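# Free extra slack on the one tight lead

## Task

Of the five leads, exactly one is under tension; it cannot be spotted by eye but can be found by handling the leads. While holding up the handle lined up with that lead (the handle whose letter matches the lead's port), draw more of the lead out past its clamp so that at least 3 cm extra remains out after release. Lifting any other handle breaks its seal and must not happen, and no plug may come loose at any moment, not even briefly.

## Robot and tools

Robot: two arms, left_arm and right_arm, each ending in a five-finger hand (the left hand is the mirror of the right). In the scene frame the origin sits at table-top height midway between the nominal bases, +z points up, +x points out over the table, and left_arm is on the +y side. Real bases: left_arm at (-0.014, +0.346, +0.031) m, right_arm at (+0.029, -0.222, +0.006) m. A post stands on the floor behind the arms.

Hand point: a spot fixed to the palm, 0.05 m in front of it and 0.15 m out from the wrist face. Its +z runs along the straight fingers, +y out of the palm, +x across the palm away from the thumb on the right hand (toward the thumb on the left hand). Fingertips reach 0.06 to 0.07 m past the point and sit 0.06 m behind it along -y. A wrist bracket on the little-finger side can strike objects.

Row layout (used by execute_actions and move): one list of 28 numbers covering both arms, each in [-1, 1]. Order: left_arm dx, dy, dz, rx, ry, rz; left hand little, ring, middle, index, thumb_bend, thumb_turn, force_limit, speed; then the same 14 for right_arm. The six pose numbers are offsets, not poses: they are measured from that arm's current Hand target, along that Hand target's own axes. 1.0 equals 0.6 m for dx, dy, dz and 180 degrees for rx, ry, rz (a rotation vector). All six at 0 means no new request for that arm. Finger numbers are targets: +1 open/straight, -1 closed/curled; thumb_turn +1 beside the palm, -1 in front of it. force_limit maps -1..+1 to about 0..10 N at the fingertip (15 N for the two thumb motors). speed rises linearly from near zero at -1 to full at +0.48. For a soft grip close at speed -0.94 or below. To leave a hand unchanged, resend the eight numbers of its last executed row (or, before any row, its hand_measured plus hand_force_limit and hand_speed). Thumb turned in front, the hand wraps objects about 0.035 to 0.065 m thick, or a handle down to about 0.025 m.

execute_actions(actions, cameras): actions is a list of actions; each action is a table of up to 15 rows, one per 1/30 s step, and a short table repeats its final row to fill 15. Every row counts from the Hand target at the start of that action, not from the previous row, so repeating an offset moves further. cameras picks images by name (cam_high, cam_low, cam_left_wrist, cam_right_wrist, or ["all"]); an empty actions list returns images by default.

move(target, speed, blend, blocking, cameras): drives each hand point in a straight line toward one row or a list of up to 15 rows; every row in the list is an offset from the same starting Hand targets. speed is path top speed in m/s, 0.002 to 4.3, default 0.25 (turns up to twice that in rad/s). blend in metres rounds corners; 0 stops at each target. Paths are capped at 10 s and do not avoid obstacles; faster moves lag more and hit harder. blocking=false returns after about 0.5 s while the move continues. The result adds a move: line (done, off_target, moving, held, fault) and limits (paced = pose clipped, held = steps withheld).

wait(seconds): 0 to 3600, sends nothing new; returns early if a running move ends. stop(): brakes the running move. zoom_image(camera, region): region [x0, y0, x1, y1] in pixels of that camera's latest image, at most 504 by 504. show_instructions(): shows reference pages. finished_scene(scene=1): ends the scene irreversibly.

Results: end_effector_position (m) and end_effector_quat_wxyz in the scene frame; Hand target is the last commanded pose after clipping, from which the next offsets count. Arms commonly rest 1 to 3 cm (sometimes 5 cm) low or short of the command from friction and weight, which does not signal contact; the orientation command is clipped to within 40 degrees of the measured one each step. hand_measured, hand_stopped_by (moving, target, force, stalled, fault) and hand_load_n give six values in motor order; hand_load_n is fingertip force, positive when pushed open, and falling near 0 means the grip was lost. Joint torques can show loads but carry offsets and noise. Motors heat when holding loads, stretching out or pushing against something; at 85 °C a MOTOR HOT line appears and at 100 °C the arm drops for 30 to 60 s.

Avoid: lifting any handle except the one matching the tight lead; pulling hard enough to unseat any plug; dropping things or letting anything leave the table; fast impacts on fixed items; the two hands or arms pressing on each other; gripping too hard. To end a push, command the target back behind the hand point.

Each tool is called after "Request:" by a JSON object that holds its "op" and its "data", one argument or row to a line.

Reference images:

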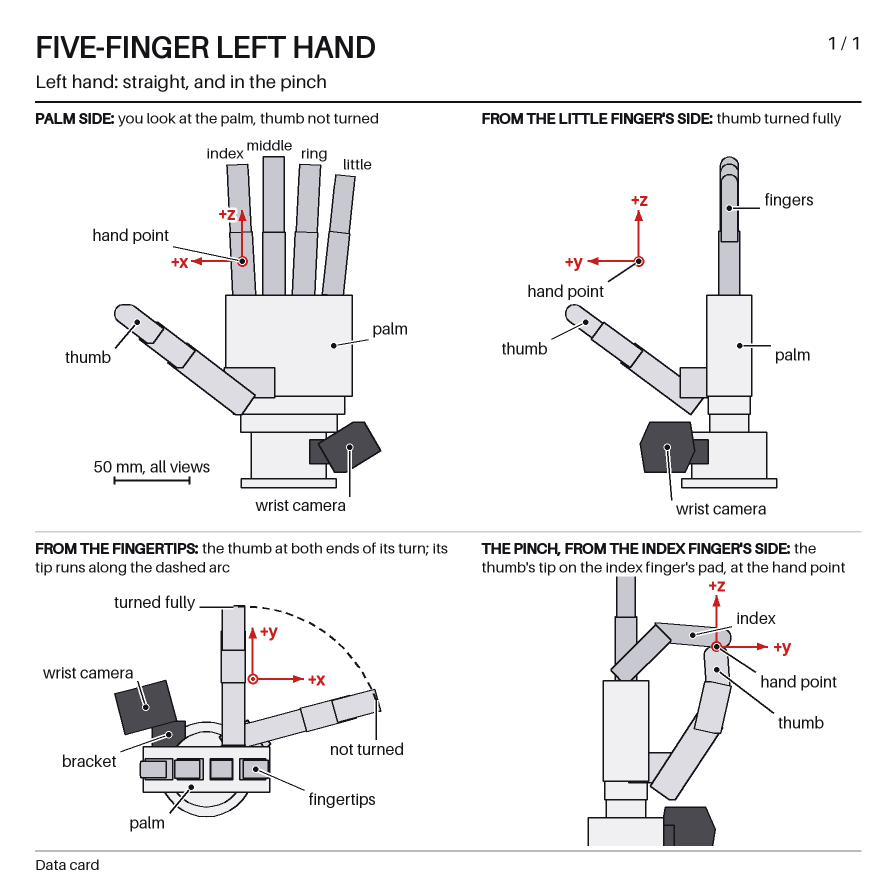

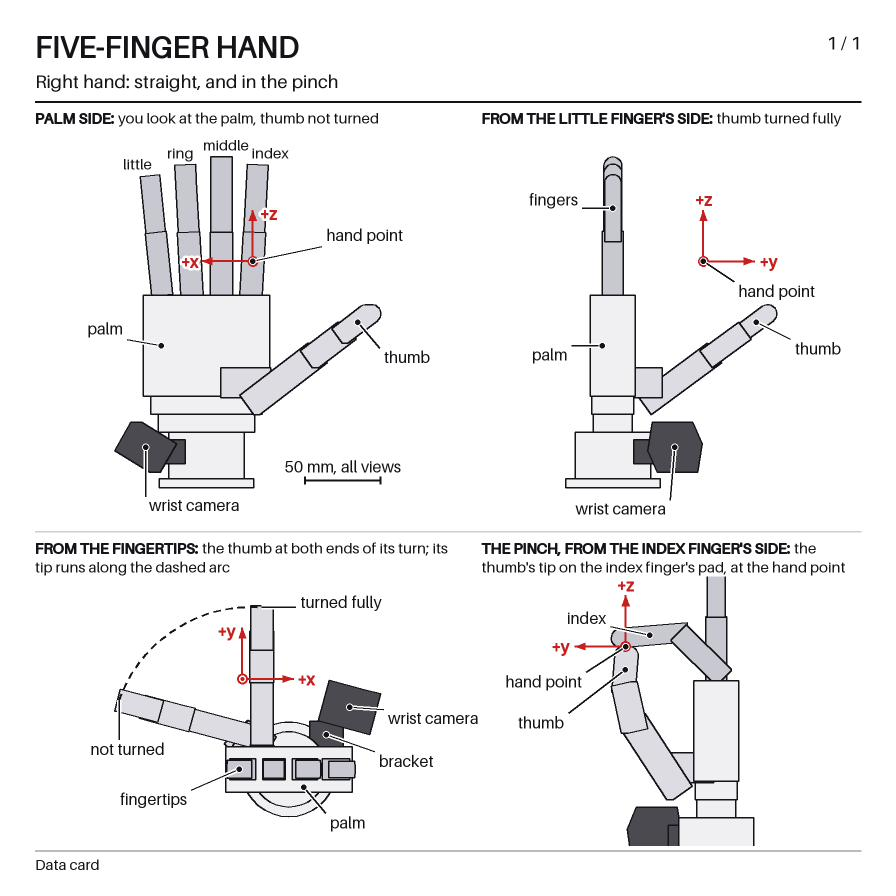

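## Session

Request:
{"op": "execute_actions", "data": {
  "actions": [],
  "cameras": ["all"]
}}

Scene clock: 0.00 s.
left_arm: end_effector_position=(+0.4380, +0.3689, +0.1633) hand_measured=(+1.000, +1.000, +1.000, +1.000, +1.000, +1.000) hand_load_n=(+0.0, +0.0, +0.5, +0.0, +0.0, +0.0) hand_stopped_by=(target, target, target, target, target, target) hand_force_limit=0.00 hand_speed=-0.80 end_effector_quat_wxyz=(+0.402, +0.132, +0.900, -0.104) | right_arm: end_effector_position=(+0.6328, -0.0577, +0.2659) hand_measured=(+1.000, +1.000, +1.000, +1.000, +1.000, +1.000) hand_load_n=(+0.0, +0.0, +0.0, +0.0, +0.0, +0.0) hand_stopped_by=(target, target, target, target, target, target) hand_force_limit=0.00 hand_speed=-0.80 end_effector_quat_wxyz=(+0.162, -0.160, +0.971, +0.068)
Joint positions: left_arm=[0.047 1.121 0.685 -0.333 0.34 1.776] | right_arm=[0.077 1.699 1.699 -1.25 -0.148 1.387]
Joint velocities: within noise
Joint torques (N m): no reading
Motor temperatures (°C): left_arm=[40 33 29 25 34 34] | right_arm=[36 34 34 28 28 30]
Heat: left arm: hottest waist 40 °C; right arm: hottest waist 36 °C.
Hand target: left_arm +0.4484, +0.3695, +0.1792; +0.416, +0.134, +0.894, -0.101 | right_arm +0.6388, -0.0570, +0.2766; +0.173, -0.161, +0.969, +0.067

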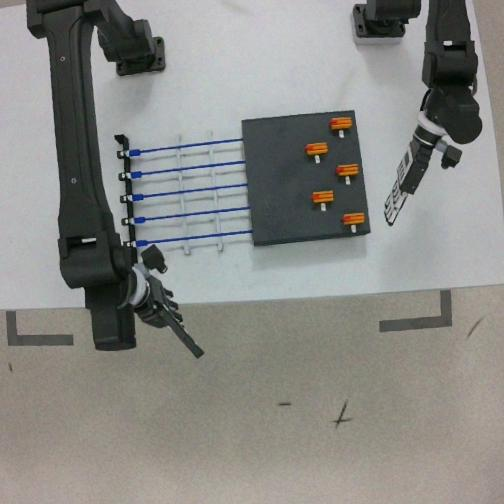

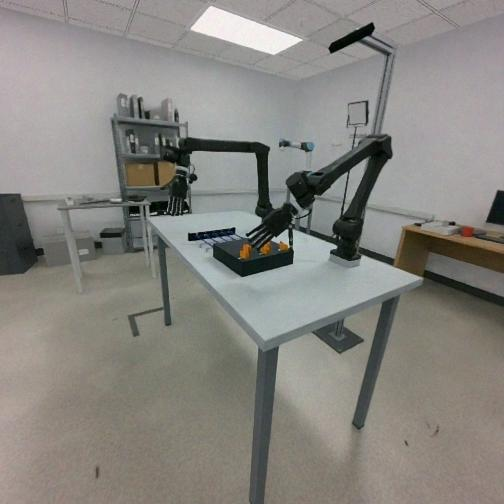

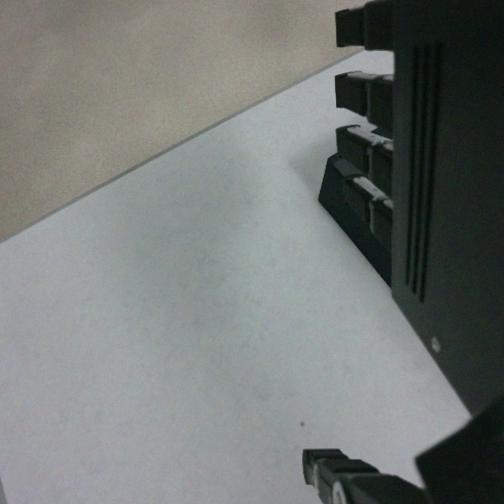

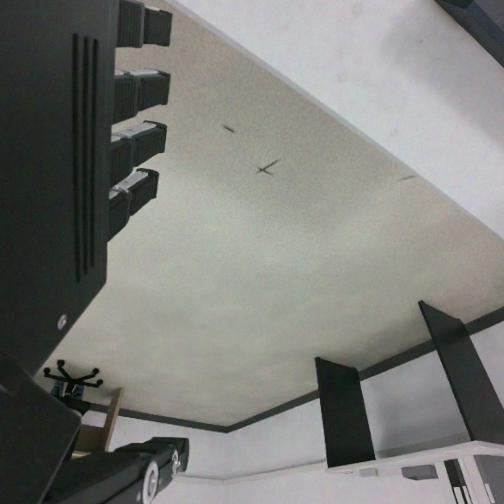

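Request:
{"op": "zoom_image", "data": {
  "camera": "cam_high",
  "region": [100, 100, 260, 260]
}}

Request:
{"op": "zoom_image", "data": {
  "camera": "cam_high",
  "region": [230, 90, 390, 250]
}}

Request:
{"op": "zoom_image", "data": {
  "camera": "cam_low",
  "region": [170, 200, 310, 290]
}}

Scaled by 3.150.

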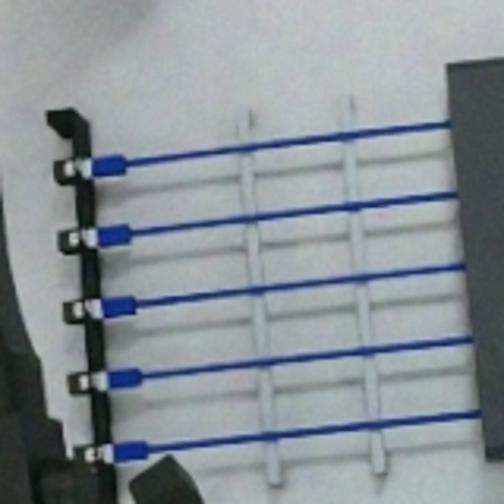

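Scaled by 3.150.

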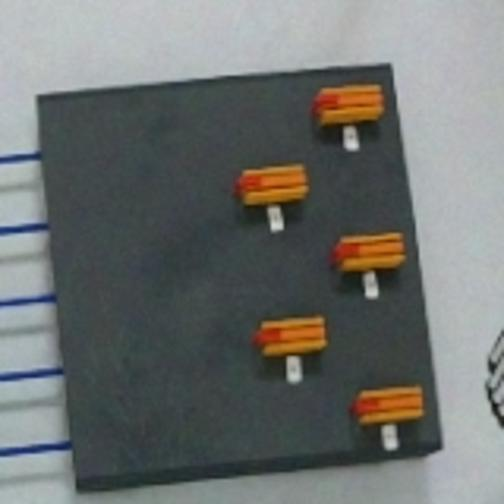

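Scaled by 3.600.

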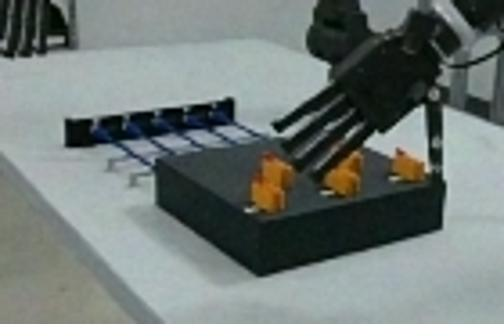

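Request:
{"op": "move", "data": {
  "target": [0,0,0,0,0,0,1,1,1,1,1,1,0,-0.8, 0.189,-0.0265,-0.289,0,0,-0.1667,1,1,1,1,1,1,0,-0.8],
  "speed": 0.15,
  "cameras": ["all"]
}}

Scene clock: 75.37 s.
left_arm: end_effector_position=(+0.4380, +0.3689, +0.1633) hand_measured=(+1.000, +1.000, +1.000, +1.000, +1.000, +1.000) hand_load_n=(+0.0, +0.0, +0.5, +0.0, +0.0, +0.0) hand_stopped_by=(target, target, target, target, target, target) hand_force_limit=0.00 hand_speed=-0.80 end_effector_quat_wxyz=(+0.402, +0.132, +0.900, -0.104) | right_arm: end_effector_position=(+0.4867, -0.1340, +0.3714) hand_measured=(+1.000, +1.000, +1.000, +1.000, +1.000, +1.000) hand_load_n=(+0.0, +0.0, +0.0, +0.0, +0.0, +0.0) hand_stopped_by=(target, target, target, target, target, target) hand_force_limit=0.00 hand_speed=-0.80 end_effector_quat_wxyz=(+0.164, -0.403, +0.900, +0.030)
Joint positions: left_arm=[0.047 1.121 0.685 -0.333 0.34 1.776] | right_arm=[-0.065 1.445 1.711 -1.563 -0.194 0.734]
Joint torques (N m): left_arm=[-1.9 -8.53 11.37 2.29 0.2 0.08] | right_arm=[-0.91 -8.64 12.86 0.14 -0.32 -0.06]
Motor temperatures (°C): left_arm=[39 32 37 25 33 34] | right_arm=[35 37 41 27 28 30]
Heat: left arm: hottest waist 39 °C; right arm: hottest elbow 41 °C.
Hand target: left_arm +0.4484, +0.3695, +0.1792; +0.416, +0.134, +0.894, -0.101 | right_arm +0.4888, -0.1367, +0.3963; +0.185, -0.406, +0.895, +0.020
Off the commanded pose: left_arm 0.019 m, 2 deg | right_arm 0.025 m, 3 deg.
move: off_target (right_arm)
cam_right_wrist: T_world_to_cam=[[-0.85007, 0.49075, -0.19116, 0.55402], [0.22832, 0.67047, 0.70593, -0.28277], [0.4746, 0.55645, -0.68199, 0.21207]] pos_world=[0.43487, -0.2003, 0.45015]

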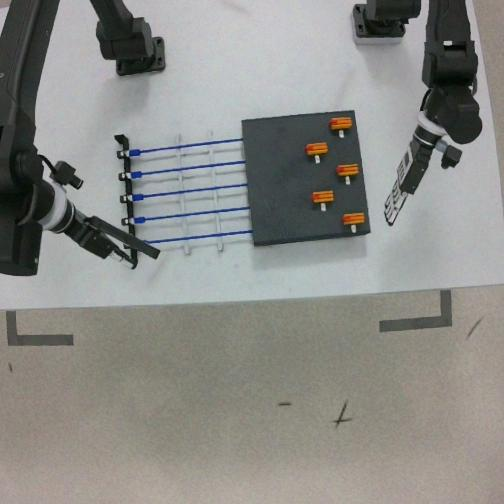

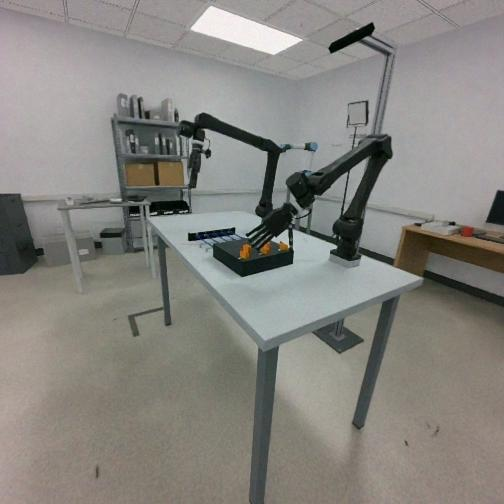

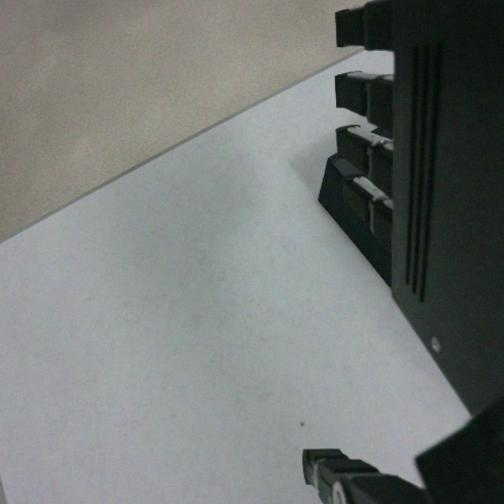

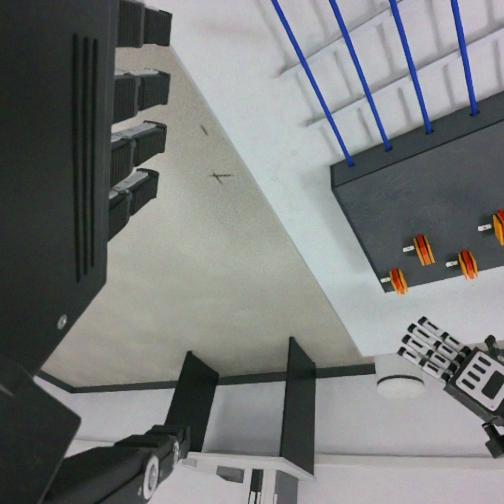

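Request:
{"op": "zoom_image", "data": {
  "camera": "cam_right_wrist",
  "region": [264, 0, 504, 240]
}}

Request:
{"op": "zoom_image", "data": {
  "camera": "cam_right_wrist",
  "region": [360, 180, 504, 320]
}}

Scaled by 2.100.

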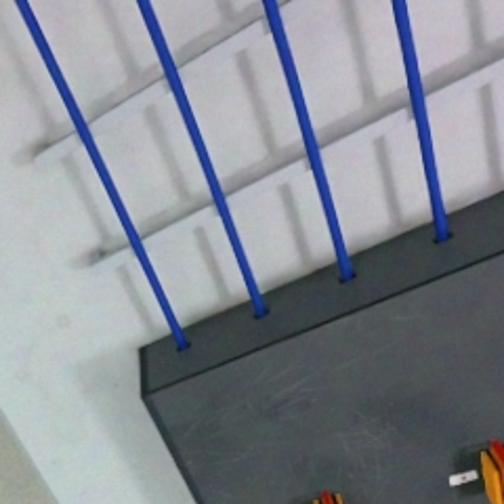

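Scaled by 3.500.

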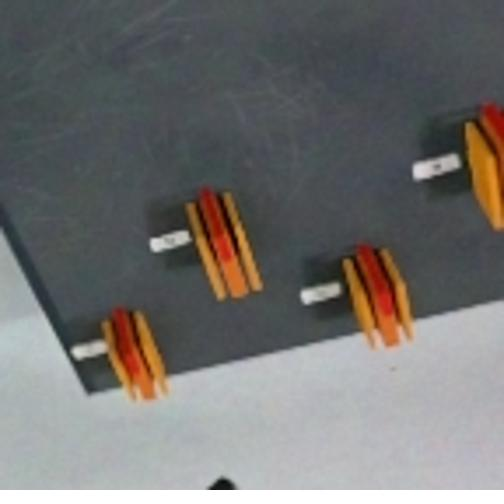

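Request:
{"op": "zoom_image", "data": {
  "camera": "cam_low",
  "region": [180, 220, 250, 260]
}}

Request:
{"op": "zoom_image", "data": {
  "camera": "cam_low",
  "region": [205, 225, 305, 285]
}}

Scaled by 7.200.

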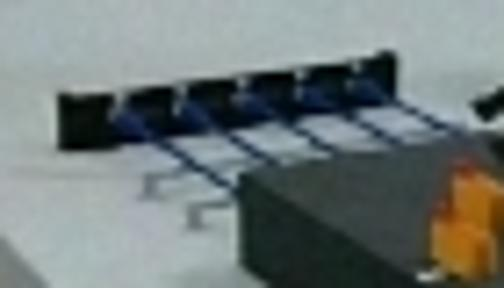

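Scaled by 5.040.

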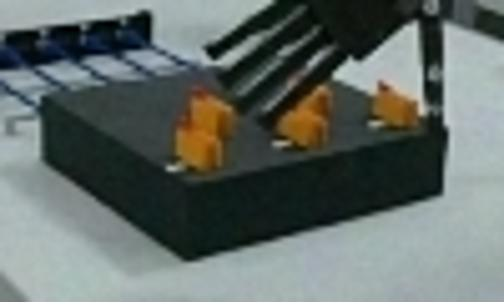

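Request:
{"op": "move", "data": {
  "target": [-0.149,-0.2005,-0.2707,0,0,-0.389,1,1,1,1,1,1,0,-0.8, 0.148,0.1647,-0.0217,0,0,-0.222,1,1,1,1,1,1,0,-0.8],
  "speed": 0.15,
  "cameras": ["all"]
}}

Scene clock: 105.70 s.
left_arm: end_effector_position=(+0.3434, +0.2967, +0.3310) hand_measured=(+1.000, +1.000, +1.000, +1.000, +1.000, +1.000) hand_load_n=(+0.0, +0.0, +0.0, +0.0, +0.0, +0.0) hand_stopped_by=(target, target, target, target, target, target) hand_force_limit=0.00 hand_speed=-0.80 end_effector_quat_wxyz=(+0.267, -0.411, +0.815, -0.308) | right_arm: end_effector_position=(+0.3603, -0.1383, +0.3655) hand_measured=(+1.000, +1.000, +1.000, +1.000, +1.000, +1.000) hand_load_n=(+0.0, +0.0, +0.0, +0.0, +0.0, +0.0) hand_stopped_by=(target, target, target, target, target, target) hand_force_limit=0.00 hand_speed=-0.80 end_effector_quat_wxyz=(-0.175, +0.681, -0.710, +0.038)
Joint positions: left_arm=[0 0.9 1.061 -0.933 0.295 0.524] | right_arm=[0.002 1.188 1.497 -1.563 -0.172 0.112]
Joint torques (N m): left_arm=[-3.25 -6.3 14.24 1.8 0.04 -0.12] | right_arm=[0.15 -5.07 8.27 1.25 -0.16 -0.11]
Heat: left arm: hottest waist 39 °C; right arm: hottest elbow 43 °C.
Hand target: left_arm +0.3483, +0.2895, +0.3591; +0.283, -0.403, +0.809, -0.321 | right_arm +0.3588, -0.1369, +0.3661; -0.181, +0.687, -0.702, +0.045
Off the commanded pose: left_arm 0.029 m, 3 deg | right_arm 0.002 m, 2 deg.
move: off_target (left_arm)
cam_left_wrist: T_world_to_cam=[[0.35947, -0.64404, 0.67527, -0.15835], [-0.8865, -0.46165, 0.03162, 0.43434], [0.29138, -0.60999, -0.73689, 0.43717]] pos_world=[0.31458, 0.36521, 0.41534]
cam_right_wrist: T_world_to_cam=[[-0.91524, -0.15984, -0.36984, 0.44629], [-0.35407, 0.75715, 0.54896, 0.03232], [0.19228, 0.63338, -0.74957, 0.40752]] pos_world=[0.34155, -0.21125, 0.45278]

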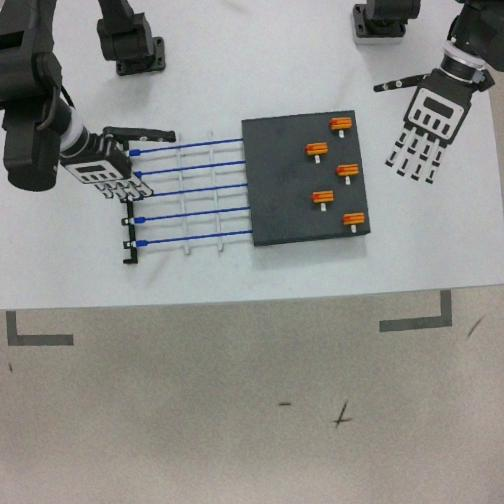

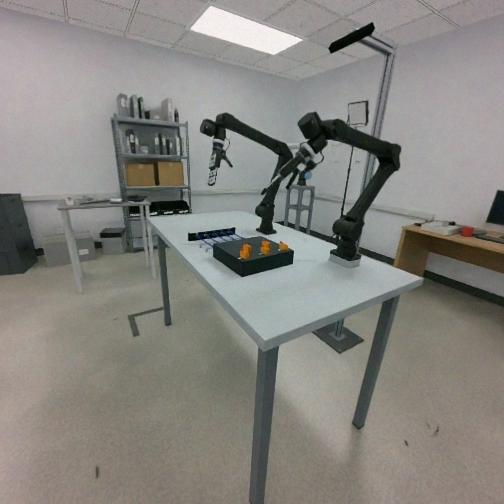

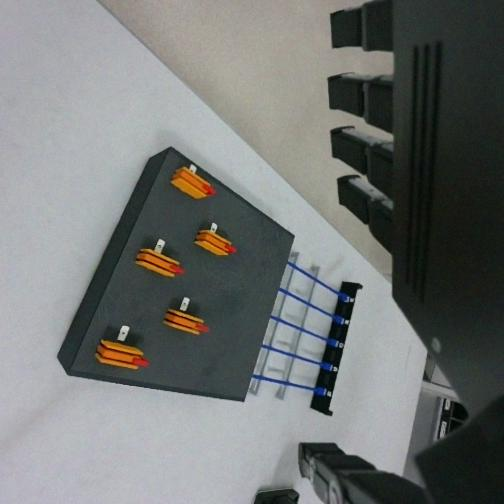

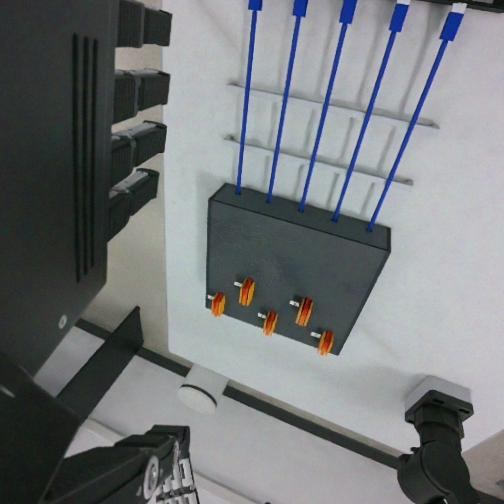

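Request:
{"op": "zoom_image", "data": {
  "camera": "cam_left_wrist",
  "region": [60, 140, 260, 400]
}}

Request:
{"op": "zoom_image", "data": {
  "camera": "cam_left_wrist",
  "region": [120, 150, 250, 280]
}}

Request:
{"op": "zoom_image", "data": {
  "camera": "cam_left_wrist",
  "region": [80, 280, 220, 380]
}}

Request:
{"op": "zoom_image", "data": {
  "camera": "cam_left_wrist",
  "region": [240, 240, 380, 420]
}}

Scaled by 1.938.

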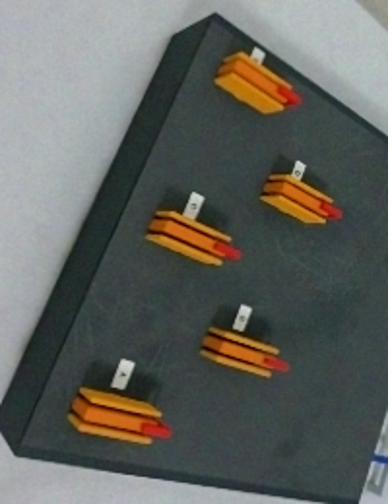

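Scaled by 3.877.

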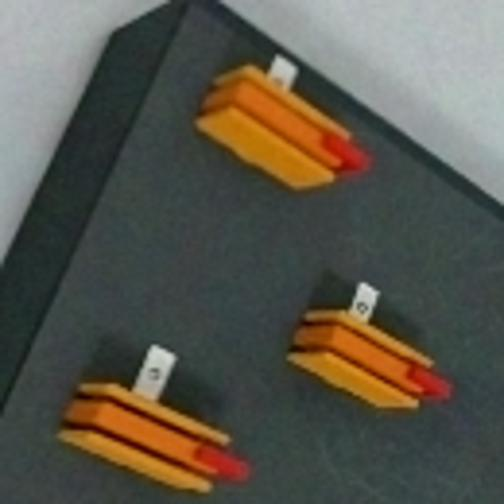

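Scaled by 3.600.

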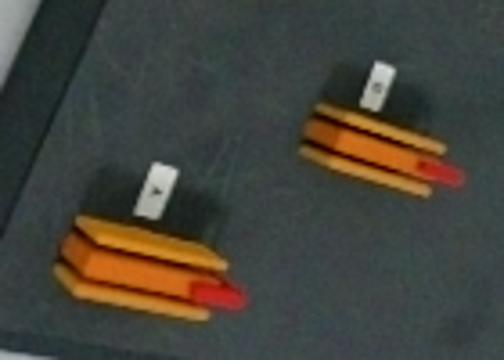

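Scaled by 2.800.

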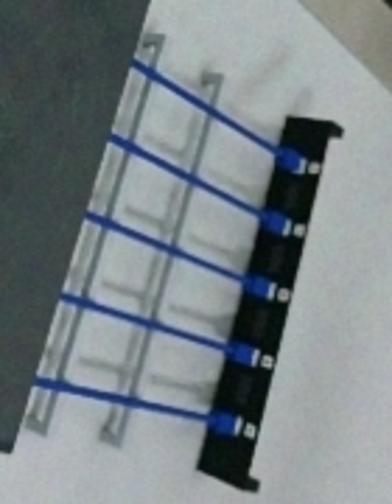

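Request:
{"op": "move", "data": {
  "target": [0.071,0.1387,0.077,-0.205,-0.0422,-0.185,1,1,1,1,1,1,0,-0.8, 0,0,0,0,0,0,1,1,1,1,1,1,0,-0.8],
  "speed": 0.12,
  "cameras": ["cam_left_wrist","cam_high"]
}}

Scene clock: 145.70 s.
left_arm: end_effector_position=(+0.3076, +0.2868, +0.2406) hand_measured=(+1.000, +1.000, +1.000, +1.000, +1.000, +1.000) hand_load_n=(+0.0, +0.0, +0.0, +0.0, +0.0, +0.0) hand_stopped_by=(target, target, target, target, target, target) hand_force_limit=0.00 hand_speed=-0.80 end_effector_quat_wxyz=(-0.080, +0.703, -0.702, +0.078) | right_arm: end_effector_position=(+0.3603, -0.1383, +0.3655) hand_measured=(+1.000, +1.000, +1.000, +1.000, +1.000, +1.000) hand_load_n=(+0.0, +0.0, -0.5, +0.0, -0.5, +0.0) hand_stopped_by=(target, target, target, target, target, target) hand_force_limit=0.00 hand_speed=-0.80 end_effector_quat_wxyz=(-0.175, +0.681, -0.710, +0.038)
Joint positions: left_arm=[-0.097 1.18 1.124 -1.291 -0.022 -0.083] | right_arm=[0.002 1.188 1.497 -1.563 -0.172 0.112]
Joint torques (N m): left_arm=[-3.19 -8.82 13.37 0.92 -0.17 -0.11] | right_arm=[0.09 -4.95 8.28 1.25 -0.14 -0.1]
Heat: left arm: hottest elbow 40 °C; right arm: hottest elbow 41 °C.
Hand target: left_arm +0.3204, +0.2795, +0.2592; -0.092, +0.701, -0.701, +0.093 | right_arm +0.3588, -0.1369, +0.3661; -0.181, +0.687, -0.702, +0.045
Off the commanded pose: left_arm 0.024 m, 2 deg | right_arm 0.002 m, 2 deg.
move: off_target (left_arm)
cam_left_wrist: T_world_to_cam=[[0.94476, -0.22713, 0.23629, -0.28486], [-0.31249, -0.84166, 0.44041, 0.23487], [0.09884, -0.48992, -0.86614, 0.43087]] pos_world=[0.29993, 0.34407, 0.33706]
Images, in order (width x height): cam_high 504x504, cam_left_wrist 504x504.

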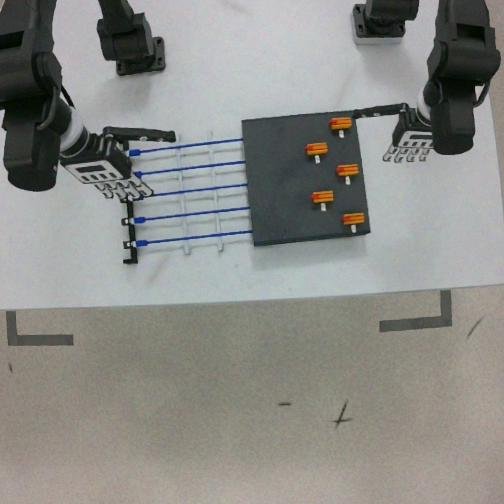

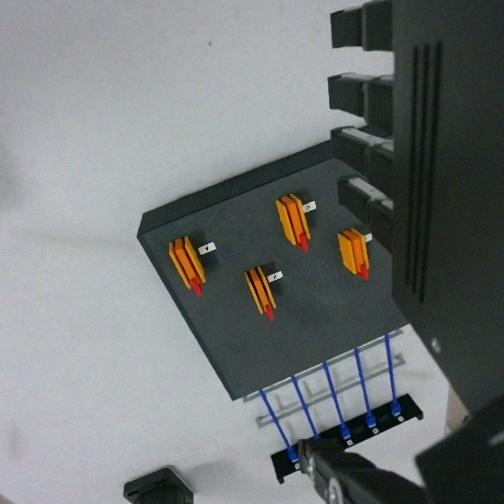

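Request:
{"op": "zoom_image", "data": {
  "camera": "cam_left_wrist",
  "region": [150, 180, 390, 340]
}}

Request:
{"op": "zoom_image", "data": {
  "camera": "cam_left_wrist",
  "region": [150, 220, 230, 310]
}}

Request:
{"op": "zoom_image", "data": {
  "camera": "cam_left_wrist",
  "region": [230, 330, 440, 490]
}}

Scaled by 2.100.

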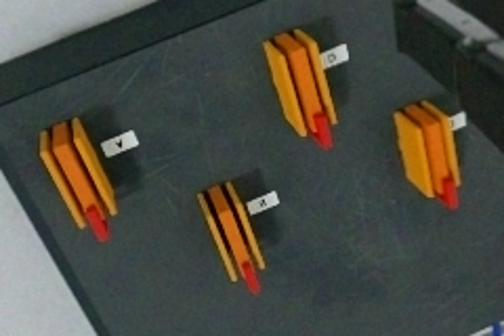

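Scaled by 5.600.

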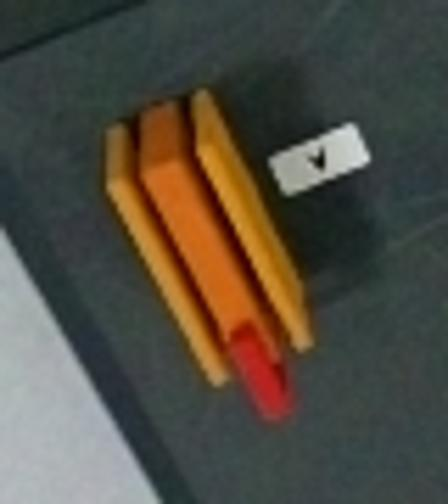

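Scaled by 2.400.

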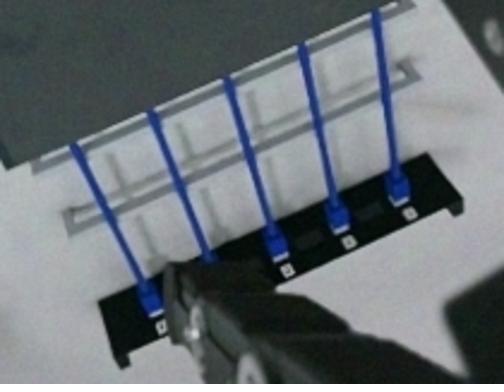

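Request:
{"op": "move", "data": {
  "target": [-0.0467,0.0946,0.0954,-0.0816,0.1652,-0.0218,1,1,1,1,1,1,0,-0.8, 0,0,0,0,0,0,1,1,1,1,1,1,0,-0.8],
  "speed": 0.1,
  "cameras": ["cam_left_wrist","cam_high"]
}}

Scene clock: 170.43 s.
left_arm: end_effector_position=(+0.2804, +0.3026, +0.1885) hand_measured=(+1.000, +1.000, +1.000, +1.000, +1.000, +1.000) hand_load_n=(+0.0, +0.0, +0.0, +0.0, +0.0, +0.0) hand_stopped_by=(target, target, target, target, target, target) hand_force_limit=0.00 hand_speed=-0.80 end_effector_quat_wxyz=(+0.181, +0.683, -0.684, +0.180) | right_arm: end_effector_position=(+0.3603, -0.1383, +0.3655) hand_measured=(+1.000, +1.000, +1.000, +1.000, +1.000, +1.000) hand_load_n=(+0.0, +0.0, +0.0, +0.0, +0.0, +0.0) hand_stopped_by=(target, target, target, target, target, target) hand_force_limit=0.00 hand_speed=-0.80 end_effector_quat_wxyz=(-0.175, +0.681, -0.710, +0.038)
Joint positions: left_arm=[0.209 1.373 1.024 -1.348 0.503 0.254] | right_arm=[0.002 1.188 1.497 -1.563 -0.172 0.112]
Joint torques (N m): left_arm=[-0.62 -10.64 8.46 0.31 0.59 0.15] | right_arm=[0.09 -5.13 8.25 1.25 -0.15 -0.11]
Heat: left arm: hottest elbow 40 °C; right arm: hottest elbow 40 °C.
Hand target: left_arm +0.2803, +0.3075, +0.1891; +0.183, +0.684, -0.683, +0.182 | right_arm +0.3588, -0.1369, +0.3661; -0.181, +0.687, -0.702, +0.045
Off the commanded pose: left_arm 0.005 m, 0 deg | right_arm 0.002 m, 2 deg.
move: done
cam_left_wrist: T_world_to_cam=[[0.97359, -0.18821, 0.12922, -0.24289], [-0.2062, -0.48199, 0.85157, 0.04661], [-0.09799, -0.85572, -0.50807, 0.49455]] pos_world=[0.29455, 0.39995, 0.24296]
Images, in order (width x height): cam_high 504x504, cam_left_wrist 504x504.

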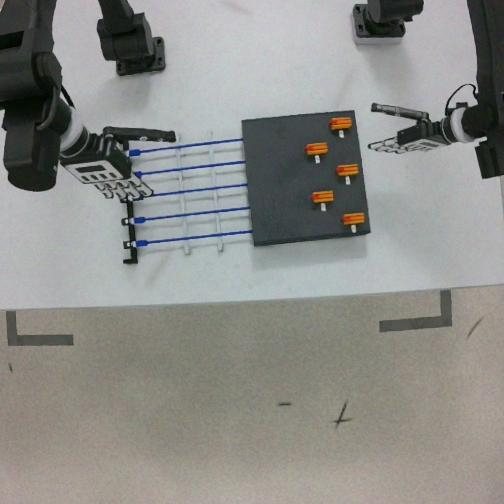

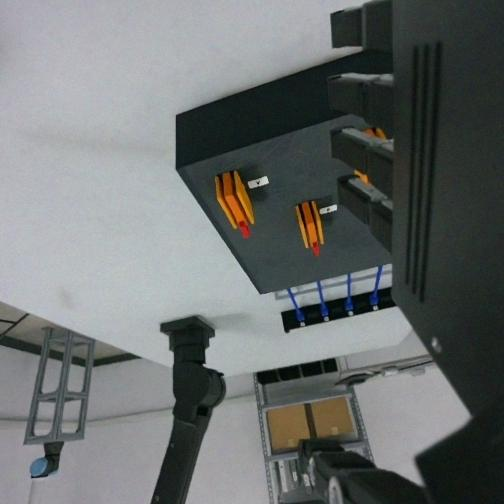

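Request:
{"op": "zoom_image", "data": {
  "camera": "cam_left_wrist",
  "region": [200, 160, 280, 250]
}}

Request:
{"op": "zoom_image", "data": {
  "camera": "cam_left_wrist",
  "region": [280, 190, 350, 265]
}}

Scaled by 5.600.

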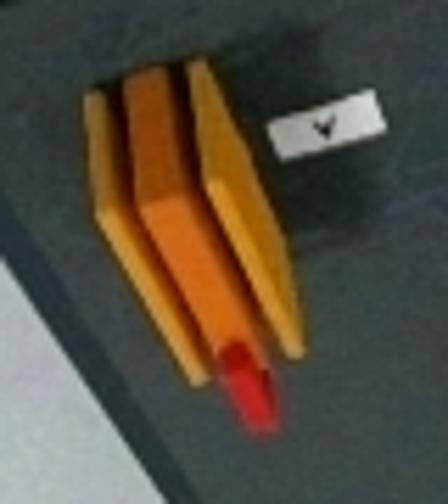

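Scaled by 6.720.

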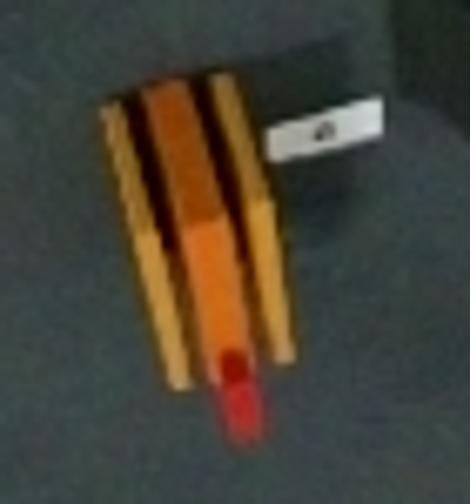

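Request:
{"op": "move", "data": {
  "target": [-0.132,0.05,0.02,0,0.111,0,1,1,1,1,1,1,0,-0.8, 0,0,0,0,0,0,1,1,1,1,1,1,0,-0.8],
  "speed": 0.1,
  "cameras": ["cam_left_wrist"]
}}

Scene clock: 187.33 s.
left_arm: end_effector_position=(+0.2511, +0.3665, +0.1374) hand_measured=(+1.000, +1.000, +1.000, +1.000, +1.000, +1.000) hand_load_n=(+0.0, +0.0, +0.0, +0.0, +0.0, +0.0) hand_stopped_by=(target, target, target, target, target, target) hand_force_limit=0.00 hand_speed=-0.80 end_effector_quat_wxyz=(+0.298, +0.642, -0.643, +0.294) | right_arm: end_effector_position=(+0.3603, -0.1383, +0.3655) hand_measured=(+1.000, +1.000, +1.000, +1.000, +1.000, +1.000) hand_load_n=(+0.0, +0.0, +0.0, +0.0, +0.0, +0.0) hand_stopped_by=(target, target, target, target, target, target) hand_force_limit=0.00 hand_speed=-0.80 end_effector_quat_wxyz=(-0.175, +0.681, -0.710, +0.038)
Joint positions: left_arm=[0.512 1.626 0.974 -1.453 0.714 0.729] | right_arm=[0.002 1.188 1.497 -1.563 -0.172 0.112]
Joint torques (N m): left_arm=[-0.79 -12.57 6.57 -0.54 0.66 0.14] | right_arm=[0.03 -5.01 8.28 1.26 -0.15 -0.1]
Heat: left arm: hottest waist 38 °C; right arm: hottest elbow 40 °C.
Hand target: left_arm +0.2502, +0.3700, +0.1393; +0.298, +0.641, -0.641, +0.298 | right_arm +0.3588, -0.1369, +0.3661; -0.181, +0.687, -0.702, +0.045
Off the commanded pose: left_arm 0.004 m, 1 deg | right_arm 0.002 m, 2 deg.
move: done
cam_left_wrist: T_world_to_cam=[[0.97397, -0.13532, 0.18186, -0.22246], [-0.20306, -0.1643, 0.96528, -0.01804], [-0.10074, -0.97708, -0.1875, 0.5215]] pos_world=[0.26555, 0.47648, 0.15565]

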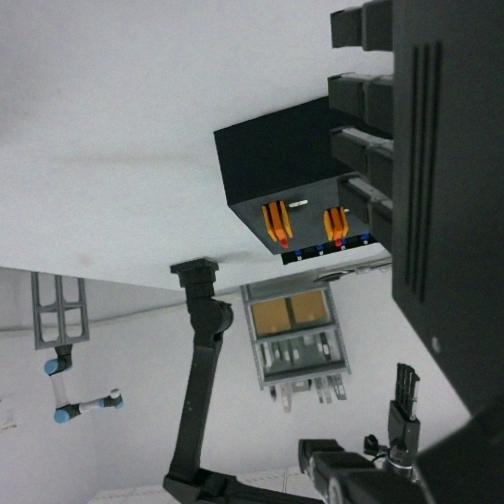

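Request:
{"op": "zoom_image", "data": {
  "camera": "cam_left_wrist",
  "region": [240, 180, 370, 280]
}}

Request:
{"op": "zoom_image", "data": {
  "camera": "cam_left_wrist",
  "region": [255, 190, 305, 260]
}}

Scaled by 3.877.

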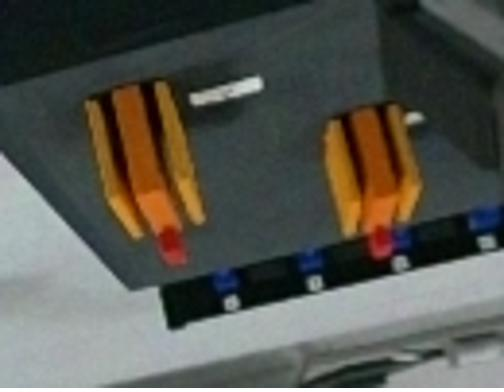

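Scaled by 7.200.

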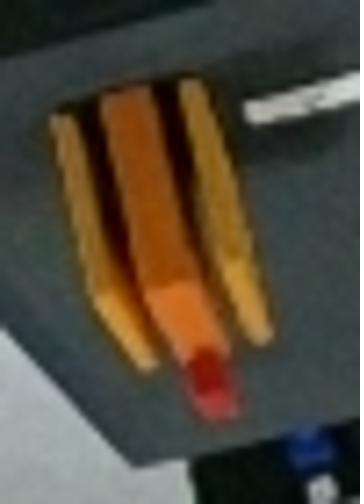

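Request:
{"op": "move", "data": {
  "target": [0,0,0,0,0,0,1,1,1,1,1,1,0,-0.8, -0.1135,-0.0872,0.3213,0.1457,0.0466,-0.0429,-1,-1,0.2,0.2,0.4,-1,0,-0.5],
  "speed": 0.12,
  "cameras": ["cam_right_wrist","cam_high","cam_low"]
}}

Scene clock: 294.90 s.
left_arm: end_effector_position=(+0.2511, +0.3665, +0.1373) hand_measured=(+1.000, +1.000, +1.000, +1.000, +1.000, +1.000) hand_load_n=(+0.5, +0.0, +0.0, +0.0, +0.0, +0.0) hand_stopped_by=(target, target, target, target, target, target) hand_force_limit=0.00 hand_speed=-0.80 end_effector_quat_wxyz=(+0.298, +0.642, -0.643, +0.294) | right_arm: end_effector_position=(+0.4650, -0.0408, +0.2194) hand_measured=(-1.000, -1.000, +0.200, +0.200, +0.400, -1.000) hand_load_n=(+0.0, +0.0, +0.0, +0.0, +0.0, +0.0) hand_stopped_by=(target, target, target, target, target, target) hand_force_limit=0.00 hand_speed=-0.50 end_effector_quat_wxyz=(-0.272, +0.672, -0.636, +0.264)
Joint positions: left_arm=[0.512 1.626 0.974 -1.453 0.714 0.73] | right_arm=[0.365 1.196 1.042 -0.672 0.252 0.252]
Joint torques (N m): left_arm=[-0.85 -12.57 6.5 -0.53 0.67 0.18] | right_arm=[0.03 -4.66 9.4 2.22 0.16 0.13]
Heat: left arm: hottest waist 37 °C; right arm: hottest elbow 39 °C.
Hand target: left_arm +0.2502, +0.3700, +0.1393; +0.298, +0.641, -0.641, +0.298 | right_arm +0.4684, -0.0369, +0.2160; -0.277, +0.669, -0.638, +0.264
Off the commanded pose: left_arm 0.004 m, 1 deg | right_arm 0.006 m, 1 deg.
move: done
cam_right_wrist: T_world_to_cam=[[-0.64727, -0.27978, -0.70906, 0.44856], [-0.54463, 0.82056, 0.17339, 0.24935], [0.53331, 0.49841, -0.68349, 0.03751]] pos_world=[0.40614, -0.09781, 0.30046]
Images, in order (width x height): cam_high 504x504, cam_low 504x504, cam_right_wrist 504x504.

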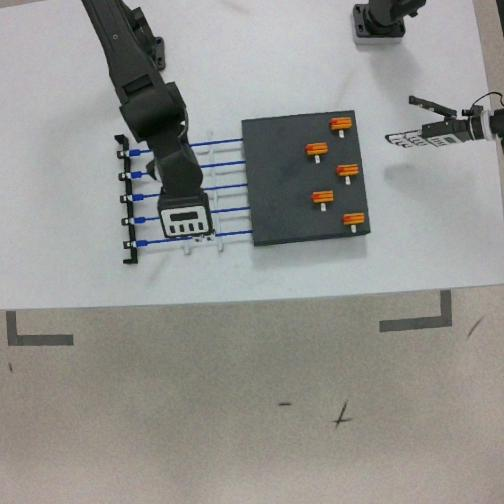

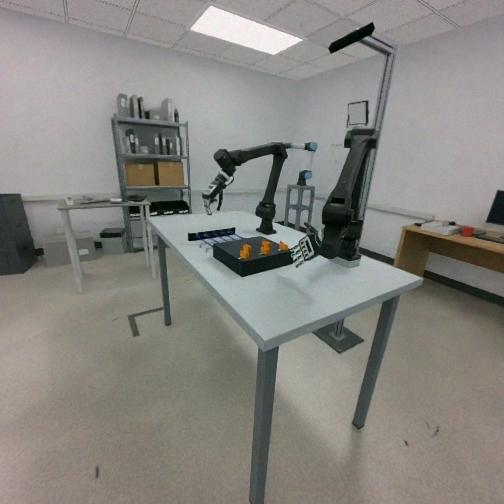

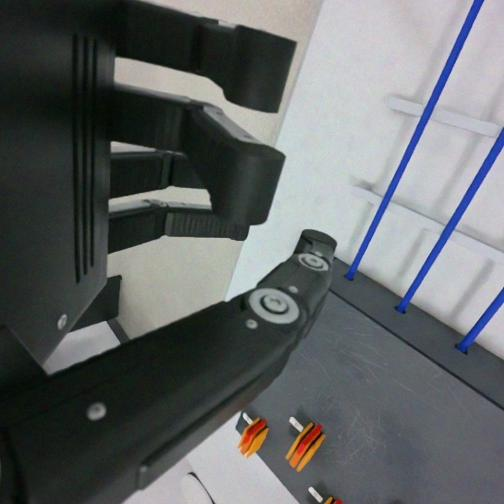

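Request:
{"op": "move", "data": {
  "target": [0,0,0,0,0,0,1,1,1,1,1,1,0,-0.8, -0.0687,0.0932,0.1331,0,0,0,-1,-1,0.2,0.2,0.4,-1,0,-0.5],
  "speed": 0.1,
  "cameras": ["cam_right_wrist","cam_high","cam_low"]
}}

Scene clock: 314.73 s.
left_arm: end_effector_position=(+0.2511, +0.3665, +0.1373) hand_measured=(+1.000, +1.000, +1.000, +1.000, +1.000, +1.000) hand_load_n=(+0.0, +0.0, +0.0, +0.0, +0.0, +0.0) hand_stopped_by=(target, target, target, target, target, target) hand_force_limit=0.00 hand_speed=-0.80 end_effector_quat_wxyz=(+0.298, +0.642, -0.643, +0.294) | right_arm: end_effector_position=(+0.4818, +0.0008, +0.1241) hand_measured=(-1.000, -1.000, +0.200, +0.200, +0.400, -1.000) hand_load_n=(-0.5, +0.0, +0.0, +0.0, +0.0, +0.0) hand_stopped_by=(target, target, target, target, target, target) hand_force_limit=0.00 hand_speed=-0.50 end_effector_quat_wxyz=(-0.273, +0.672, -0.636, +0.265)
Joint positions: left_arm=[0.512 1.626 0.974 -1.453 0.714 0.73] | right_arm=[0.443 1.366 0.932 -0.408 0.306 0.312]
Joint torques (N m): left_arm=[-0.85 -12.57 6.52 -0.54 0.67 0.18] | right_arm=[-0.03 -6.18 8.62 2.18 0.19 0.13]
Motor temperatures (°C): left_arm=[37 32 32 24 32 32] | right_arm=[33 33 41 26 27 29]
Heat: left arm: hottest waist 37 °C; right arm: hottest elbow 41 °C.
Hand target: left_arm +0.2502, +0.3700, +0.1393; +0.298, +0.641, -0.641, +0.298 | right_arm +0.4833, +0.0051, +0.1201; -0.277, +0.669, -0.638, +0.264
Off the commanded pose: left_arm 0.004 m, 1 deg | right_arm 0.006 m, 1 deg.
move: done
cam_right_wrist: T_world_to_cam=[[-0.64669, -0.27917, -0.70983, 0.40334], [-0.54394, 0.82119, 0.17258, 0.24068], [0.53472, 0.49771, -0.6829, -0.05814]] pos_world=[0.42284, -0.05611, 0.20506]
Images, in order (width x height): cam_high 504x504, cam_low 504x504, cam_right_wrist 504x504.

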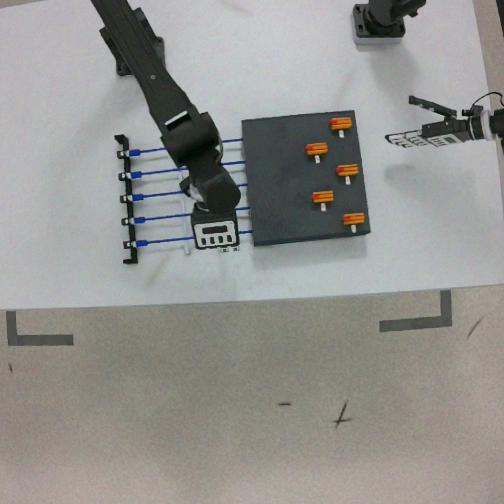

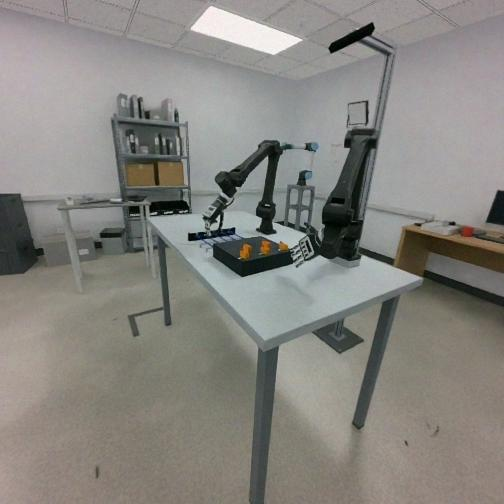

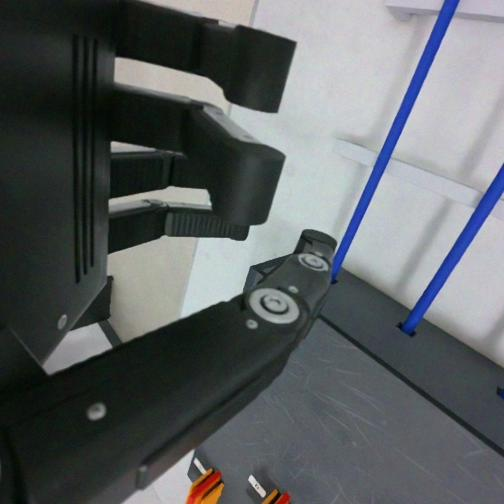

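Request:
{"op": "move", "data": {
  "target": [0,0,0,0,0,0,1,1,1,1,1,1,0,-0.8, 0.0018,0.0625,0.0672,0,0,0,-1,-1,0.2,0.2,0.4,-1,0,-0.5],
  "speed": 0.06,
  "cameras": ["cam_right_wrist","cam_low"]
}}

Scene clock: 333.57 s.
left_arm: end_effector_position=(+0.2511, +0.3665, +0.1373) hand_measured=(+1.000, +1.000, +1.000, +1.000, +1.000, +1.000) hand_load_n=(+0.0, +0.0, +0.0, +0.0, +0.0, +0.0) hand_stopped_by=(target, target, target, target, target, target) hand_force_limit=0.00 hand_speed=-0.80 end_effector_quat_wxyz=(+0.298, +0.642, -0.643, +0.294) | right_arm: end_effector_position=(+0.4846, +0.0023, +0.0718) hand_measured=(-1.000, -1.000, +0.200, +0.200, +0.400, -1.000) hand_load_n=(+0.0, +0.0, +0.0, +0.0, +0.0, +0.0) hand_stopped_by=(target, target, target, target, target, target) hand_force_limit=0.00 hand_speed=-0.50 end_effector_quat_wxyz=(-0.276, +0.670, -0.636, +0.266)
Joint positions: left_arm=[0.512 1.626 0.974 -1.453 0.714 0.73] | right_arm=[0.443 1.447 0.854 -0.242 0.306 0.313]
Joint torques (N m): left_arm=[-0.79 -12.57 6.5 -0.53 0.67 0.18] | right_arm=[-0.38 -6.3 7.84 2.19 0.07 0.09]
Heat: left arm: hottest waist 37 °C; right arm: hottest elbow 39 °C.
Hand target: left_arm +0.2502, +0.3700, +0.1393; +0.298, +0.641, -0.641, +0.298 | right_arm +0.4855, +0.0041, +0.0651; -0.277, +0.669, -0.638, +0.264
Off the commanded pose: left_arm 0.004 m, 1 deg | right_arm 0.007 m, 0 deg.
move: done
cam_right_wrist: T_world_to_cam=[[-0.64247, -0.27651, -0.71469, 0.36678], [-0.54477, 0.82072, 0.17219, 0.25044], [0.53895, 0.49996, -0.67792, -0.09845]] pos_world=[0.42514, -0.05491, 0.15227]
Images, in order (width x height): cam_low 504x504, cam_right_wrist 504x504.

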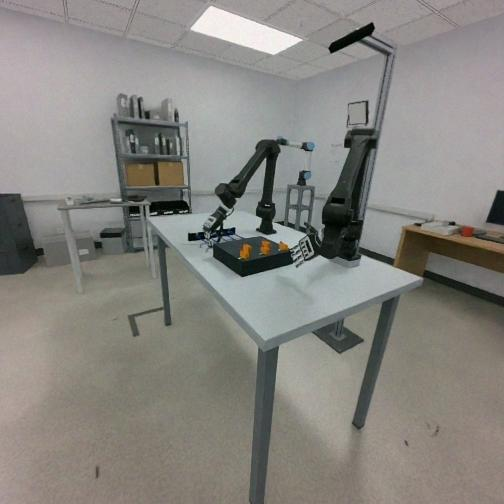

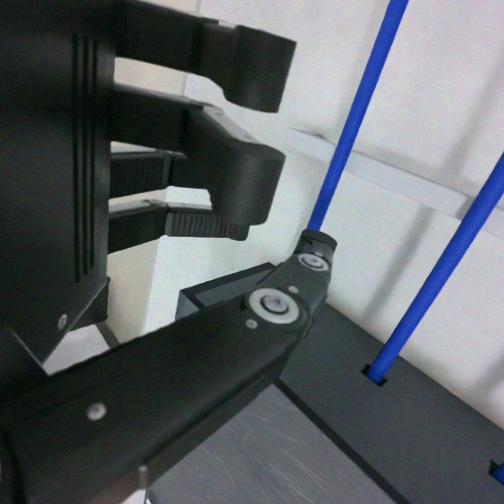

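Request:
{"op": "move", "data": {
  "target": [0,0,0,0,0,0,1,1,1,1,1,1,0,-0.8, 0,0.033,0.033,0,0,0,-1,-1,0.2,0.2,0.4,-1,0,-0.5],
  "speed": 0.04,
  "cameras": ["cam_right_wrist","cam_low"]
}}

Scene clock: 348.63 s.
left_arm: end_effector_position=(+0.2511, +0.3665, +0.1373) hand_measured=(+1.000, +1.000, +1.000, +1.000, +1.000, +1.000) hand_load_n=(+0.0, +0.0, +0.0, +0.0, +0.0, +0.0) hand_stopped_by=(target, target, target, target, target, target) hand_force_limit=0.00 hand_speed=-0.80 end_effector_quat_wxyz=(+0.298, +0.642, -0.643, +0.294) | right_arm: end_effector_position=(+0.4857, +0.0029, +0.0452) hand_measured=(-1.000, -1.000, +0.200, +0.200, +0.400, -1.000) hand_load_n=(+0.0, +0.0, +0.0, +0.0, +0.0, +0.0) hand_stopped_by=(target, target, target, target, target, target) hand_force_limit=0.00 hand_speed=-0.50 end_effector_quat_wxyz=(-0.277, +0.670, -0.635, +0.266)
Joint positions: left_arm=[0.512 1.626 0.974 -1.453 0.714 0.73] | right_arm=[0.443 1.498 0.821 -0.156 0.306 0.313]
Joint torques (N m): left_arm=[-0.79 -12.57 6.53 -0.54 0.66 0.19] | right_arm=[-0.32 -6.36 7.34 2.22 0.08 0.09]
Heat: left arm: hottest waist 37 °C; right arm: hottest elbow 39 °C.
Hand target: left_arm +0.2502, +0.3700, +0.1393; +0.298, +0.641, -0.641, +0.298 | right_arm +0.4855, +0.0041, +0.0371; -0.277, +0.669, -0.638, +0.264
Off the commanded pose: left_arm 0.004 m, 1 deg | right_arm 0.008 m, 0 deg.
move: done
cam_right_wrist: T_world_to_cam=[[-0.64048, -0.27551, -0.71685, 0.34769], [-0.54522, 0.8205, 0.17179, 0.25533], [0.54085, 0.50087, -0.67573, -0.1184]] pos_world=[0.42594, -0.05441, 0.12537]
Images, in order (width x height): cam_low 504x504, cam_right_wrist 504x504.

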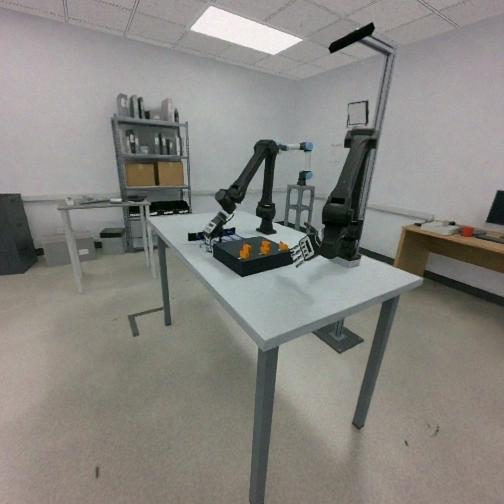

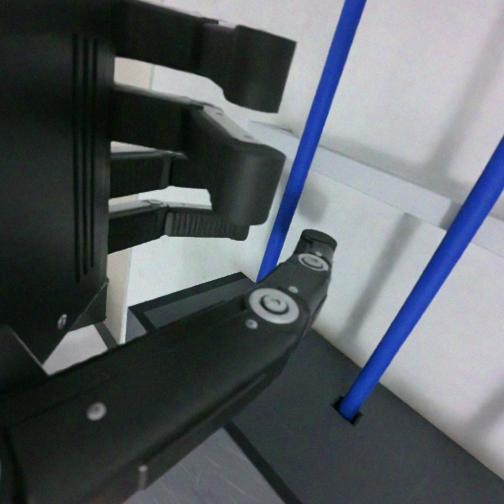

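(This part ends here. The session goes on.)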